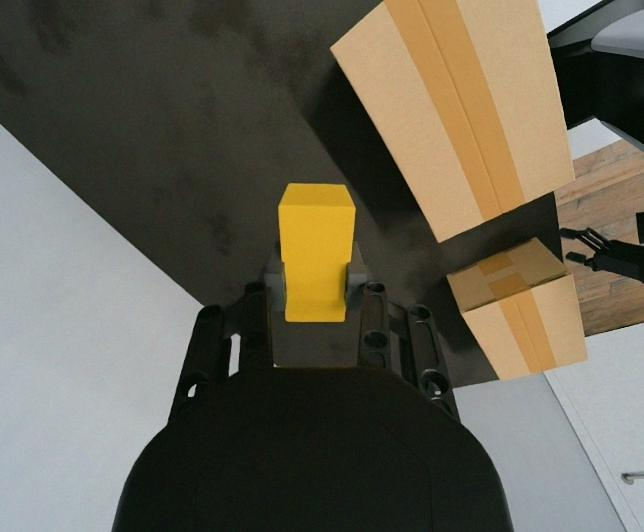

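Scene clock: 79.73 s.
Joint torques (N m): left_arm=[5.02 -0.04 0.17 -12.38 0.42 -1.11 0.13] | right_arm=[29.98 3.76 5.12 12.81 -0.36 -0.15 -0.33]
move: done
base_odometry: x=+0.416 y=+0.843 heading=+1.112
turned_by_wheels: -0.002
turned_by_imu: -0.001
base_tilt: forward=+0.2 right=+0.9
base_status: done
joint_positions: body_ankle_rad=-0.200 body_knee_rad=+0.400 body_waist_pitch_rad=-0.100 body_waist_roll_rad=+0.000 body_waist_yaw_rad=+0.000 left_arm_joint1_rad=+2.446 left_arm_joint2_rad=-1.516 left_arm_joint3_rad=-1.534 left_arm_joint4_rad=-2.102 left_arm_joint5_rad=-0.311 left_arm_joint6_rad=+0.586 left_arm_joint7_rad=+0.208 left_gripper_rad=+0.000 right_arm_joint1_rad=-2.063 right_arm_joint2_rad=+1.298 right_arm_joint3_rad=+1.881 right_arm_joint4_rad=-1.278 right_arm_joint5_rad=+1.540 right_arm_joint6_rad=+0.748 right_arm_joint7_rad=+0.995 right_gripper_rad=-0.624 head_yaw_rad=+0.000 head_roll_rad=+0.000 head_pitch_rad=+0.100
joint_status: not commanded
arms_held: 0
arms_held_load: -
chest: x=+0.1514 y=+0.0000 z=+1.3645 quat_wxyz=(+0.999, +0.000, +0.050, +0.000) (m; base frame)
head_camera_pose: x=+0.2833 y=+0.0277 z=+1.7080 quat_wxyz=(+0.329, -0.632, +0.611, -0.344) (m; base frame)
left_hand: x=+0.3455 y=+0.2403 z=+0.7755 quat_wxyz=(+0.025, +0.963, +0.097, +0.251) pitch_deg=+60.8 heading_deg=-0.1 roll_deg=+168.5 fingers_toward=(+0.49, +0.00, -0.87) jaws_along=(+0.17, -0.98, +0.10) (m; base frame)
right_hand: x=+0.6854 y=-0.2572 z=+1.2410 quat_wxyz=(-0.045, -0.883, -0.459, -0.089) pitch_deg=+78.5 heading_deg=+0.6 roll_deg=+125.7 fingers_toward=(+0.20, +0.00, -0.98) jaws_along=(+0.80, -0.57, +0.16) (m; base frame)
pictures: none

Scene clock: 84.40 s.
Joint torques (N m): left_arm=[6.03 0.34 0.22 -12.45 0.49 -1.1 0.06] | right_arm=[30.43 2.14 4.94 12.72 -0.02 -0.16 -0.43]
move: done
base_odometry: x=+0.416 y=+0.843 heading=-2.032
turned_by_wheels: +3.140
turned_by_imu: +3.120
base_tilt: forward=+0.2 right=+0.8
base_status: done
joint_positions: body_ankle_rad=-0.200 body_knee_rad=+0.400 body_waist_pitch_rad=-0.100 body_waist_roll_rad=+0.000 body_waist_yaw_rad=+0.000 left_arm_joint1_rad=+2.445 left_arm_joint2_rad=-1.517 left_arm_joint3_rad=-1.534 left_arm_joint4_rad=-2.102 left_arm_joint5_rad=-0.311 left_arm_joint6_rad=+0.586 left_arm_joint7_rad=+0.208 left_gripper_rad=+0.000 right_arm_joint1_rad=-2.065 right_arm_joint2_rad=+1.301 right_arm_joint3_rad=+1.881 right_arm_joint4_rad=-1.278 right_arm_joint5_rad=+1.539 right_arm_joint6_rad=+0.748 right_arm_joint7_rad=+0.995 right_gripper_rad=-0.624 head_yaw_rad=+0.000 head_roll_rad=+0.000 head_pitch_rad=+0.100
joint_status: not commanded
arms_held: 0
arms_held_load: -
chest: x=+0.1516 y=+0.0000 z=+1.3645 quat_wxyz=(+0.999, +0.000, +0.050, +0.000) (m; base frame)
head_camera_pose: x=+0.2835 y=+0.0277 z=+1.7079 quat_wxyz=(+0.329, -0.632, +0.611, -0.344) (m; base frame)
left_hand: x=+0.3464 y=+0.2405 z=+0.7757 quat_wxyz=(+0.025, +0.963, +0.097, +0.251) pitch_deg=+60.7 heading_deg=+0.0 roll_deg=+168.5 fingers_toward=(+0.49, +0.00, -0.87) jaws_along=(+0.17, -0.98, +0.10) (m; base frame)
right_hand: x=+0.6854 y=-0.2565 z=+1.2400 quat_wxyz=(-0.046, -0.882, -0.460, -0.088) pitch_deg=+78.6 heading_deg=-0.2 roll_deg=+124.7 fingers_toward=(+0.20, +0.00, -0.98) jaws_along=(+0.80, -0.57, +0.16) (m; base frame)
pictures: head_camera, right_wrist_camera
camera_calibration:
head_camera: T_world_to_cam=[[0.0163837, -0.999313, 0.0332547, -0.0337165], [-0.546281, -0.0368027, -0.836793, 1.58512], [0.837442, -0.00445668, -0.546509, 0.696074], [0, 0, 0, 1]] pos_world=[0.283549, 0.0277454, 1.70795]
right_wrist_camera: T_world_to_cam=[[-0.817411, 0.55535, -0.153051, 0.887615], [0.36866, 0.708475, 0.601792, -0.810658], [0.442638, 0.435488, -0.783851, 0.918463], [0, 0, 0, 1]] pos_world=[0.617856, -0.318586, 1.34364]

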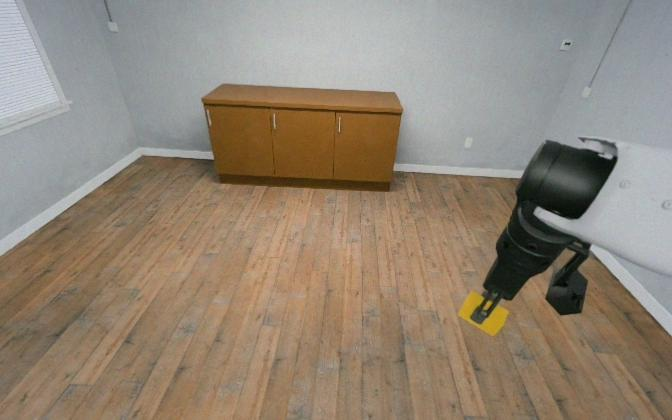

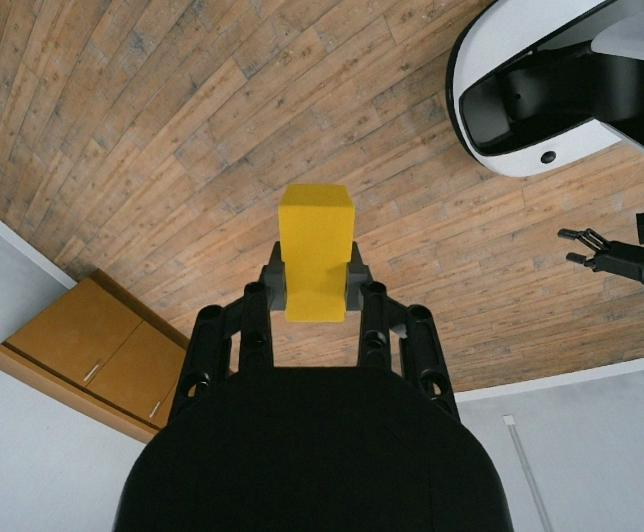

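move(
  where=[
    [208,103],
    [300,107],
    [395,111],
    [300,92],
    [300,100],
  ],
)

Scene clock: 84.80 s.
Joint torques (N m): left_arm=[5.87 0.56 0.25 -12.5 0.34 -1.18 0.06] | right_arm=[30.73 1.88 5.09 12.92 0.01 -0.24 -0.39]
base_odometry: x=+0.416 y=+0.843 heading=-2.032
turned_by_wheels: +0.000
turned_by_imu: +0.000
base_tilt: forward=+0.2 right=+0.8
where, head_camera: pixel (208, 103): x +3.148, y +1.171, z +0.907; pixel (300, 107): x +3.116, y +0.358, z +0.912; pixel (395, 111): x +3.096, y -0.469, z +0.914; pixel (300, 92): x +3.469, y +0.395, z +0.955; pixel (300, 100): x +3.243, y +0.371, z +0.939. By the robot's depth camera.
base_status: done
joint_positions: body_ankle_rad=-0.200 body_knee_rad=+0.400 body_waist_pitch_rad=-0.100 body_waist_roll_rad=+0.000 body_waist_yaw_rad=+0.000 left_arm_joint1_rad=+2.445 left_arm_joint2_rad=-1.517 left_arm_joint3_rad=-1.534 left_arm_joint4_rad=-2.102 left_arm_joint5_rad=-0.311 left_arm_joint6_rad=+0.586 left_arm_joint7_rad=+0.208 left_gripper_rad=+0.000 right_arm_joint1_rad=-2.065 right_arm_joint2_rad=+1.301 right_arm_joint3_rad=+1.881 right_arm_joint4_rad=-1.278 right_arm_joint5_rad=+1.539 right_arm_joint6_rad=+0.748 right_arm_joint7_rad=+0.995 right_gripper_rad=-0.624 head_yaw_rad=+0.000 head_roll_rad=+0.000 head_pitch_rad=+0.100
joint_status: not commanded
arms_held: 0
arms_held_load: -
chest: x=+0.1516 y=+0.0000 z=+1.3645 quat_wxyz=(+0.999, +0.000, +0.050, +0.000) (m; base frame)
head_camera_pose: x=+0.2835 y=+0.0277 z=+1.7079 quat_wxyz=(+0.329, -0.632, +0.611, -0.344) (m; base frame)
left_hand: x=+0.3464 y=+0.2405 z=+0.7757 quat_wxyz=(+0.025, +0.963, +0.097, +0.251) pitch_deg=+60.7 heading_deg=+0.0 roll_deg=+168.5 fingers_toward=(+0.49, +0.00, -0.87) jaws_along=(+0.17, -0.98, +0.10) (m; base frame)
right_hand: x=+0.6854 y=-0.2565 z=+1.2400 quat_wxyz=(-0.046, -0.882, -0.460, -0.088) pitch_deg=+78.6 heading_deg=-0.2 roll_deg=+124.7 fingers_toward=(+0.20, +0.00, -0.98) jaws_along=(+0.80, -0.57, +0.16) (m; base frame)
pictures: none

move(
  base={"translate_m":2.3},
  joints={"head_pitch_rad":0.3},
  speeds={"translate_m":1.0},
)

move(
  base={"strafe_m":0.3},
  cameras=["head_camera"],
)

Scene clock: 91.90 s.
Joint torques (N m): left_arm=[6.6 0.3 0.09 -12.3 0.42 -1.1 0.02] | right_arm=[30.71 2.64 5.14 12.73 -0.14 -0.14 -0.37]
move: done
base_odometry: x=-0.597 y=-1.222 heading=-2.026
turned_by_wheels: +0.006
turned_by_imu: +0.002
base_tilt: forward=+0.3 right=+0.9
base_status: done
joint_positions: body_ankle_rad=-0.200 body_knee_rad=+0.400 body_waist_pitch_rad=-0.100 body_waist_roll_rad=+0.000 body_waist_yaw_rad=+0.000 left_arm_joint1_rad=+2.444 left_arm_joint2_rad=-1.517 left_arm_joint3_rad=-1.534 left_arm_joint4_rad=-2.102 left_arm_joint5_rad=-0.311 left_arm_joint6_rad=+0.586 left_arm_joint7_rad=+0.208 left_gripper_rad=+0.000 right_arm_joint1_rad=-2.065 right_arm_joint2_rad=+1.300 right_arm_joint3_rad=+1.881 right_arm_joint4_rad=-1.278 right_arm_joint5_rad=+1.539 right_arm_joint6_rad=+0.748 right_arm_joint7_rad=+0.995 right_gripper_rad=-0.624 head_yaw_rad=+0.000 head_roll_rad=+0.000 head_pitch_rad=+0.300
joint_status: all done
arms_held: 0
arms_held_load: -
chest: x=+0.1519 y=+0.0000 z=+1.3644 quat_wxyz=(+0.999, +0.000, +0.050, +0.000) (m; base frame)
head_camera_pose: x=+0.2988 y=+0.0277 z=+1.6830 quat_wxyz=(+0.266, -0.664, +0.641, -0.279) (m; base frame)
left_hand: x=+0.3472 y=+0.2403 z=+0.7759 quat_wxyz=(+0.025, +0.963, +0.097, +0.252) pitch_deg=+60.7 heading_deg=+0.0 roll_deg=+168.5 fingers_toward=(+0.49, +0.00, -0.87) jaws_along=(+0.17, -0.98, +0.10) (m; base frame)
right_hand: x=+0.6856 y=-0.2569 z=+1.2395 quat_wxyz=(-0.046, -0.883, -0.460, -0.088) pitch_deg=+78.7 heading_deg=-0.1 roll_deg=+124.8 fingers_toward=(+0.20, +0.00, -0.98) jaws_along=(+0.80, -0.57, +0.16) (m; base frame)
pictures: none

Scene clock: 95.77 s.
Joint torques (N m): left_arm=[6.39 0.32 0.12 -12.39 0.33 -1.1 -0.13] | right_arm=[30.99 3.13 4.97 13 0.03 -0.18 -0.39]
move: done
base_odometry: x=-0.327 y=-1.353 heading=-2.024
turned_by_wheels: +0.002
turned_by_imu: +0.003
base_tilt: forward=+0.2 right=+0.8
base_status: done
joint_positions: body_ankle_rad=-0.200 body_knee_rad=+0.400 body_waist_pitch_rad=-0.100 body_waist_roll_rad=+0.000 body_waist_yaw_rad=+0.000 left_arm_joint1_rad=+2.444 left_arm_joint2_rad=-1.517 left_arm_joint3_rad=-1.534 left_arm_joint4_rad=-2.102 left_arm_joint5_rad=-0.310 left_arm_joint6_rad=+0.586 left_arm_joint7_rad=+0.209 left_gripper_rad=+0.000 right_arm_joint1_rad=-2.065 right_arm_joint2_rad=+1.300 right_arm_joint3_rad=+1.881 right_arm_joint4_rad=-1.278 right_arm_joint5_rad=+1.539 right_arm_joint6_rad=+0.748 right_arm_joint7_rad=+0.995 right_gripper_rad=-0.624 head_yaw_rad=+0.000 head_roll_rad=+0.000 head_pitch_rad=+0.300
joint_status: not commanded
arms_held: 0
arms_held_load: -
chest: x=+0.1519 y=+0.0000 z=+1.3644 quat_wxyz=(+0.999, +0.000, +0.050, +0.000) (m; base frame)
head_camera_pose: x=+0.2988 y=+0.0277 z=+1.6830 quat_wxyz=(+0.266, -0.664, +0.641, -0.279) (m; base frame)
left_hand: x=+0.3471 y=+0.2404 z=+0.7758 quat_wxyz=(+0.025, +0.963, +0.097, +0.252) pitch_deg=+60.7 heading_deg=+0.0 roll_deg=+168.5 fingers_toward=(+0.49, +0.00, -0.87) jaws_along=(+0.17, -0.98, +0.10) (m; base frame)
right_hand: x=+0.6855 y=-0.2570 z=+1.2394 quat_wxyz=(-0.046, -0.883, -0.460, -0.088) pitch_deg=+78.7 heading_deg=+0.0 roll_deg=+125.0 fingers_toward=(+0.20, +0.00, -0.98) jaws_along=(+0.80, -0.57, +0.16) (m; base frame)
pictures: head_camera
camera_calibration:
head_camera: T_world_to_cam=[[0.0225437, -0.999312, 0.0294635, -0.0286972], [-0.702135, -0.0368053, -0.711092, 1.40759], [0.711687, -0.00465675, -0.702481, 0.969708], [0, 0, 0, 1]] pos_world=[0.29884, 0.0276453, 1.68298]

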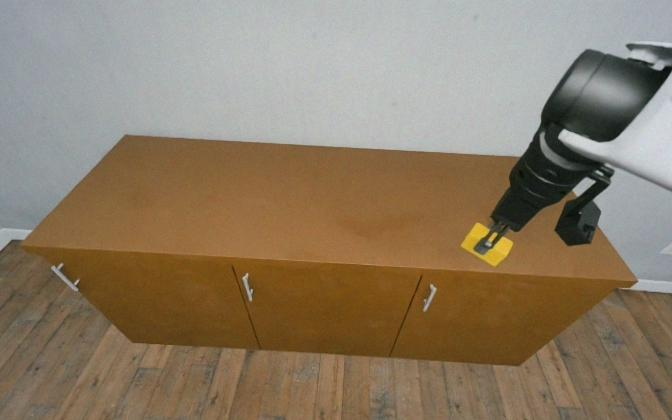

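move(
  where=[
    [440,262],
    [30,240],
    [600,272],
    [440,240],
    [440,200],
    [380,254],
  ],
)

Scene clock: 96.33 s.
Joint torques (N m): left_arm=[6.4 0.21 0.1 -12.34 0.29 -1.12 -0.03] | right_arm=[31.24 2.9 5.17 12.89 -0.2 -0.32 -0.36]
base_odometry: x=-0.327 y=-1.353 heading=-2.024
turned_by_wheels: +0.000
turned_by_imu: +0.000
base_tilt: forward=+0.2 right=+0.8
where, head_camera: pixel (440, 262): x +0.868, y -0.288, z +0.922; pixel (30, 240): x +0.893, y +0.923, z +0.923; pixel (600, 272): x +0.857, y -0.755, z +0.916; pixel (440, 240): x +0.952, y -0.306, z +0.921; pixel (440, 200): x +1.137, y -0.344, z +0.922; pixel (380, 254): x +0.886, y -0.113, z +0.925. By the robot's depth camera.
base_status: done
joint_positions: body_ankle_rad=-0.200 body_knee_rad=+0.400 body_waist_pitch_rad=-0.100 body_waist_roll_rad=+0.000 body_waist_yaw_rad=+0.000 left_arm_joint1_rad=+2.444 left_arm_joint2_rad=-1.517 left_arm_joint3_rad=-1.534 left_arm_joint4_rad=-2.102 left_arm_joint5_rad=-0.310 left_arm_joint6_rad=+0.586 left_arm_joint7_rad=+0.209 left_gripper_rad=+0.000 right_arm_joint1_rad=-2.065 right_arm_joint2_rad=+1.300 right_arm_joint3_rad=+1.881 right_arm_joint4_rad=-1.278 right_arm_joint5_rad=+1.539 right_arm_joint6_rad=+0.748 right_arm_joint7_rad=+0.995 right_gripper_rad=-0.624 head_yaw_rad=+0.000 head_roll_rad=+0.000 head_pitch_rad=+0.300
joint_status: not commanded
arms_held: 0
arms_held_load: -
chest: x=+0.1519 y=+0.0000 z=+1.3644 quat_wxyz=(+0.999, +0.000, +0.050, +0.000) (m; base frame)
head_camera_pose: x=+0.2988 y=+0.0277 z=+1.6830 quat_wxyz=(+0.266, -0.664, +0.641, -0.279) (m; base frame)
left_hand: x=+0.3471 y=+0.2404 z=+0.7758 quat_wxyz=(+0.025, +0.963, +0.097, +0.252) pitch_deg=+60.7 heading_deg=+0.0 roll_deg=+168.5 fingers_toward=(+0.49, +0.00, -0.87) jaws_along=(+0.17, -0.98, +0.10) (m; base frame)
right_hand: x=+0.6855 y=-0.2570 z=+1.2394 quat_wxyz=(-0.046, -0.883, -0.460, -0.088) pitch_deg=+78.7 heading_deg=+0.0 roll_deg=+125.0 fingers_toward=(+0.20, +0.00, -0.98) jaws_along=(+0.80, -0.57, +0.16) (m; base frame)
pictures: none

move(
  base={"translate_m":0.34},
)

move(
  joints={"body_ankle_rad":-0.3,"body_knee_rad":0.5,"body_waist_pitch_rad":0.1},
  cameras=["head_camera"],
)

move(
  target={"side":"right","x":0.705,"y":-0.257,"z":0.966,"pitch_deg":90,"heading_deg":55},
  min_time_s=2,
  cameras=["head_camera","right_wrist_camera"],
)

move(
  where=[
    [300,320],
    [400,320],
    [300,350],
  ],
)

Scene clock: 100.90 s.
Joint torques (N m): left_arm=[6.87 0.25 -0.03 -12.27 0.27 -1.15 0.03] | right_arm=[31.34 3.03 4.96 12.52 0.03 -0.24 -0.31]
move: done
base_odometry: x=-0.475 y=-1.659 heading=-2.024
turned_by_wheels: +0.000
turned_by_imu: -0.004
base_tilt: forward=+0.2 right=+0.8
base_status: done
joint_positions: body_ankle_rad=-0.200 body_knee_rad=+0.400 body_waist_pitch_rad=-0.100 body_waist_roll_rad=+0.000 body_waist_yaw_rad=+0.000 left_arm_joint1_rad=+2.443 left_arm_joint2_rad=-1.517 left_arm_joint3_rad=-1.534 left_arm_joint4_rad=-2.102 left_arm_joint5_rad=-0.310 left_arm_joint6_rad=+0.586 left_arm_joint7_rad=+0.209 left_gripper_rad=+0.000 right_arm_joint1_rad=-2.065 right_arm_joint2_rad=+1.300 right_arm_joint3_rad=+1.881 right_arm_joint4_rad=-1.278 right_arm_joint5_rad=+1.539 right_arm_joint6_rad=+0.748 right_arm_joint7_rad=+0.995 right_gripper_rad=-0.624 head_yaw_rad=+0.000 head_roll_rad=+0.000 head_pitch_rad=+0.300
joint_status: not commanded
arms_held: 0
arms_held_load: -
chest: x=+0.1519 y=+0.0000 z=+1.3644 quat_wxyz=(+0.999, +0.000, +0.050, +0.000) (m; base frame)
head_camera_pose: x=+0.2988 y=+0.0277 z=+1.6830 quat_wxyz=(+0.266, -0.664, +0.641, -0.279) (m; base frame)
left_hand: x=+0.3476 y=+0.2404 z=+0.7761 quat_wxyz=(+0.025, +0.963, +0.097, +0.252) pitch_deg=+60.7 heading_deg=+0.0 roll_deg=+168.5 fingers_toward=(+0.49, +0.00, -0.87) jaws_along=(+0.17, -0.98, +0.10) (m; base frame)
right_hand: x=+0.6856 y=-0.2570 z=+1.2393 quat_wxyz=(-0.046, -0.883, -0.460, -0.088) pitch_deg=+78.7 heading_deg=+0.0 roll_deg=+125.0 fingers_toward=(+0.20, +0.00, -0.98) jaws_along=(+0.80, -0.57, +0.16) (m; base frame)
pictures: none

Scene clock: 102.83 s.
Joint torques (N m): left_arm=[11.49 0.07 0.33 -10.39 0.27 -0.74 0.06] | right_arm=[33.59 2.73 5.09 11.65 0.11 -0.09 -0.05]
move: done
base_odometry: x=-0.475 y=-1.659 heading=-2.024
turned_by_wheels: +0.000
turned_by_imu: +0.000
base_tilt: forward=+0.1 right=+0.8
base_status: not commanded
joint_positions: body_ankle_rad=-0.300 body_knee_rad=+0.500 body_waist_pitch_rad=+0.100 body_waist_roll_rad=+0.000 body_waist_yaw_rad=+0.000 left_arm_joint1_rad=+2.443 left_arm_joint2_rad=-1.517 left_arm_joint3_rad=-1.534 left_arm_joint4_rad=-2.102 left_arm_joint5_rad=-0.310 left_arm_joint6_rad=+0.586 left_arm_joint7_rad=+0.209 left_gripper_rad=+0.000 right_arm_joint1_rad=-2.065 right_arm_joint2_rad=+1.300 right_arm_joint3_rad=+1.881 right_arm_joint4_rad=-1.278 right_arm_joint5_rad=+1.539 right_arm_joint6_rad=+0.748 right_arm_joint7_rad=+0.995 right_gripper_rad=-0.624 head_yaw_rad=+0.000 head_roll_rad=+0.000 head_pitch_rad=+0.300
joint_status: all done
arms_held: 0
arms_held_load: -
chest: x=+0.2064 y=+0.0000 z=+1.3374 quat_wxyz=(+0.989, +0.000, +0.149, +0.000) (m; base frame)
head_camera_pose: x=+0.4135 y=+0.0277 z=+1.6205 quat_wxyz=(+0.201, -0.688, +0.664, -0.212) (m; base frame)
left_hand: x=+0.2815 y=+0.2404 z=+0.7219 quat_wxyz=(+0.015, +0.983, +0.099, +0.155) pitch_deg=+72.1 heading_deg=+0.0 roll_deg=+168.6 fingers_toward=(+0.31, +0.00, -0.95) jaws_along=(+0.19, -0.98, +0.06) (m; base frame)
right_hand: x=+0.7048 y=-0.2570 z=+1.1092 quat_wxyz=(+0.000, -0.887, -0.462, +0.001) pitch_deg=+89.9 heading_deg=-125.0 roll_deg=+0.0 fingers_toward=(+0.00, +0.00, -1.00) jaws_along=(+0.82, -0.57, +0.00) (m; base frame)
pictures: head_camera
camera_calibration:
head_camera: T_world_to_cam=[[0.0279398, -0.999312, 0.0244077, -0.0234819], [-0.829213, -0.0368061, -0.557719, 1.24774], [0.558233, -0.0046566, -0.829671, 1.1138], [0, 0, 0, 1]] pos_world=[0.413542, 0.0276453, 1.62055]

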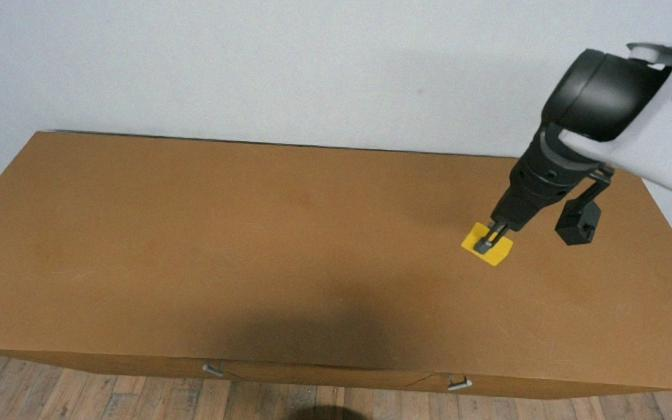

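Scene clock: 105.33 s.
Joint torques (N m): left_arm=[11.67 0.44 0.23 -10.4 0.24 -0.68 0.04] | right_arm=[34.24 1.38 5.91 9.43 0.33 -0.32 -0.48]
move: done
base_odometry: x=-0.475 y=-1.659 heading=-2.024
turned_by_wheels: +0.000
turned_by_imu: +0.000
base_tilt: forward=+0.2 right=+0.8
base_status: not commanded
joint_positions: body_ankle_rad=-0.300 body_knee_rad=+0.500 body_waist_pitch_rad=+0.100 body_waist_roll_rad=+0.000 body_waist_yaw_rad=+0.000 left_arm_joint1_rad=+2.443 left_arm_joint2_rad=-1.517 left_arm_joint3_rad=-1.534 left_arm_joint4_rad=-2.102 left_arm_joint5_rad=-0.310 left_arm_joint6_rad=+0.586 left_arm_joint7_rad=+0.209 left_gripper_rad=+0.000 right_arm_joint1_rad=-2.360 right_arm_joint2_rad=+1.265 right_arm_joint3_rad=+1.931 right_arm_joint4_rad=-1.281 right_arm_joint5_rad=+1.650 right_arm_joint6_rad=+0.671 right_arm_joint7_rad=+0.655 right_gripper_rad=-0.624 head_yaw_rad=+0.000 head_roll_rad=+0.000 head_pitch_rad=+0.300
joint_status: not commanded
arms_held: 0
arms_held_load: -
chest: x=+0.2064 y=+0.0000 z=+1.3374 quat_wxyz=(+0.989, +0.000, +0.149, +0.000) (m; base frame)
head_camera_pose: x=+0.4135 y=+0.0277 z=+1.6205 quat_wxyz=(+0.201, -0.688, +0.664, -0.212) (m; base frame)
left_hand: x=+0.2815 y=+0.2404 z=+0.7219 quat_wxyz=(+0.015, +0.983, +0.099, +0.155) pitch_deg=+72.1 heading_deg=+0.0 roll_deg=+168.6 fingers_toward=(+0.31, +0.00, -0.95) jaws_along=(+0.19, -0.98, +0.06) (m; base frame)
right_hand: x=+0.7047 y=-0.2570 z=+0.9666 quat_wxyz=(-0.001, -0.887, -0.462, +0.001) pitch_deg=+89.9 heading_deg=-124.9 roll_deg=+0.0 fingers_toward=(+0.00, +0.00, -1.00) jaws_along=(+0.82, -0.57, +0.00) (m; base frame)
right_hand_status: reached (straight line, to end with the hand's camera side to the robot's right, planned for 2.0 s): 1 mm and 0.1 deg off.
pictures: head_camera, right_wrist_camera
camera_calibration:
head_camera: T_world_to_cam=[[0.0279376, -0.999312, 0.0244062, -0.0234786], [-0.829213, -0.0368034, -0.557719, 1.24774], [0.558233, -0.00465662, -0.829671, 1.1138], [0, 0, 0, 1]] pos_world=[0.413542, 0.0276453, 1.62055]
right_wrist_camera: T_world_to_cam=[[-0.831371, 0.555604, 0.0112302, 0.71292], [0.480642, 0.708765, 0.516367, -0.64914], [0.278936, 0.434691, -0.856294, 0.881014], [0, 0, 0, 1]] pos_world=[0.658958, -0.318981, 1.0816]

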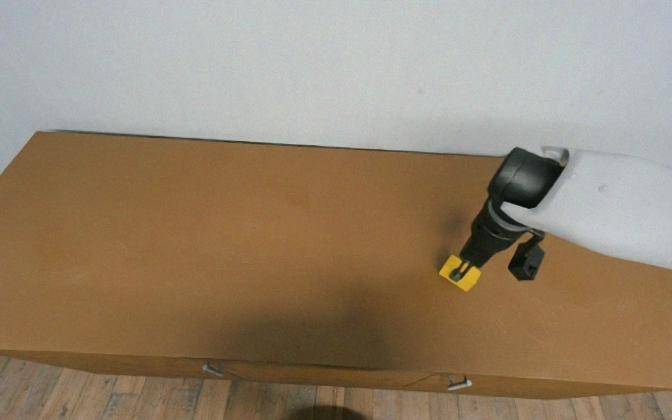

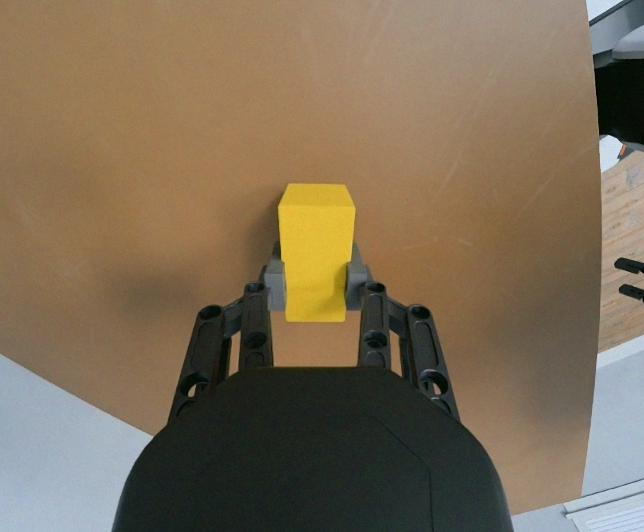

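Scene clock: 105.33 s.
Joint torques (N m): left_arm=[11.67 0.44 0.23 -10.4 0.24 -0.68 0.04] | right_arm=[34.24 1.38 5.91 9.43 0.33 -0.32 -0.48]
base_odometry: x=-0.475 y=-1.659 heading=-2.024
turned_by_wheels: +0.000
turned_by_imu: +0.000
base_tilt: forward=+0.2 right=+0.8
where, head_camera: pixel (300, 320): x +0.599, y +0.092, z +0.917; pixel (400, 320): x +0.607, y -0.123, z +0.916; pixel (300, 350): x +0.540, y +0.086, z +0.914. By the robot's depth camera.
base_status: not commanded
joint_positions: body_ankle_rad=-0.300 body_knee_rad=+0.500 body_waist_pitch_rad=+0.100 body_waist_roll_rad=+0.000 body_waist_yaw_rad=+0.000 left_arm_joint1_rad=+2.443 left_arm_joint2_rad=-1.517 left_arm_joint3_rad=-1.534 left_arm_joint4_rad=-2.102 left_arm_joint5_rad=-0.310 left_arm_joint6_rad=+0.586 left_arm_joint7_rad=+0.209 left_gripper_rad=+0.000 right_arm_joint1_rad=-2.360 right_arm_joint2_rad=+1.265 right_arm_joint3_rad=+1.931 right_arm_joint4_rad=-1.281 right_arm_joint5_rad=+1.650 right_arm_joint6_rad=+0.671 right_arm_joint7_rad=+0.655 right_gripper_rad=-0.624 head_yaw_rad=+0.000 head_roll_rad=+0.000 head_pitch_rad=+0.300
joint_status: not commanded
arms_held: 0
arms_held_load: -
chest: x=+0.2064 y=+0.0000 z=+1.3374 quat_wxyz=(+0.989, +0.000, +0.149, +0.000) (m; base frame)
head_camera_pose: x=+0.4135 y=+0.0277 z=+1.6205 quat_wxyz=(+0.201, -0.688, +0.664, -0.212) (m; base frame)
left_hand: x=+0.2815 y=+0.2404 z=+0.7219 quat_wxyz=(+0.015, +0.983, +0.099, +0.155) pitch_deg=+72.1 heading_deg=+0.0 roll_deg=+168.6 fingers_toward=(+0.31, +0.00, -0.95) jaws_along=(+0.19, -0.98, +0.06) (m; base frame)
right_hand: x=+0.7047 y=-0.2570 z=+0.9666 quat_wxyz=(-0.001, -0.887, -0.462, +0.001) pitch_deg=+89.9 heading_deg=-124.9 roll_deg=+0.0 fingers_toward=(+0.00, +0.00, -1.00) jaws_along=(+0.82, -0.57, +0.00) (m; base frame)
right_hand_status: reached (straight line, to end with the hand's camera side to the robot's right, planned for 2.0 s): 1 mm and 0.1 deg off.
pictures: none


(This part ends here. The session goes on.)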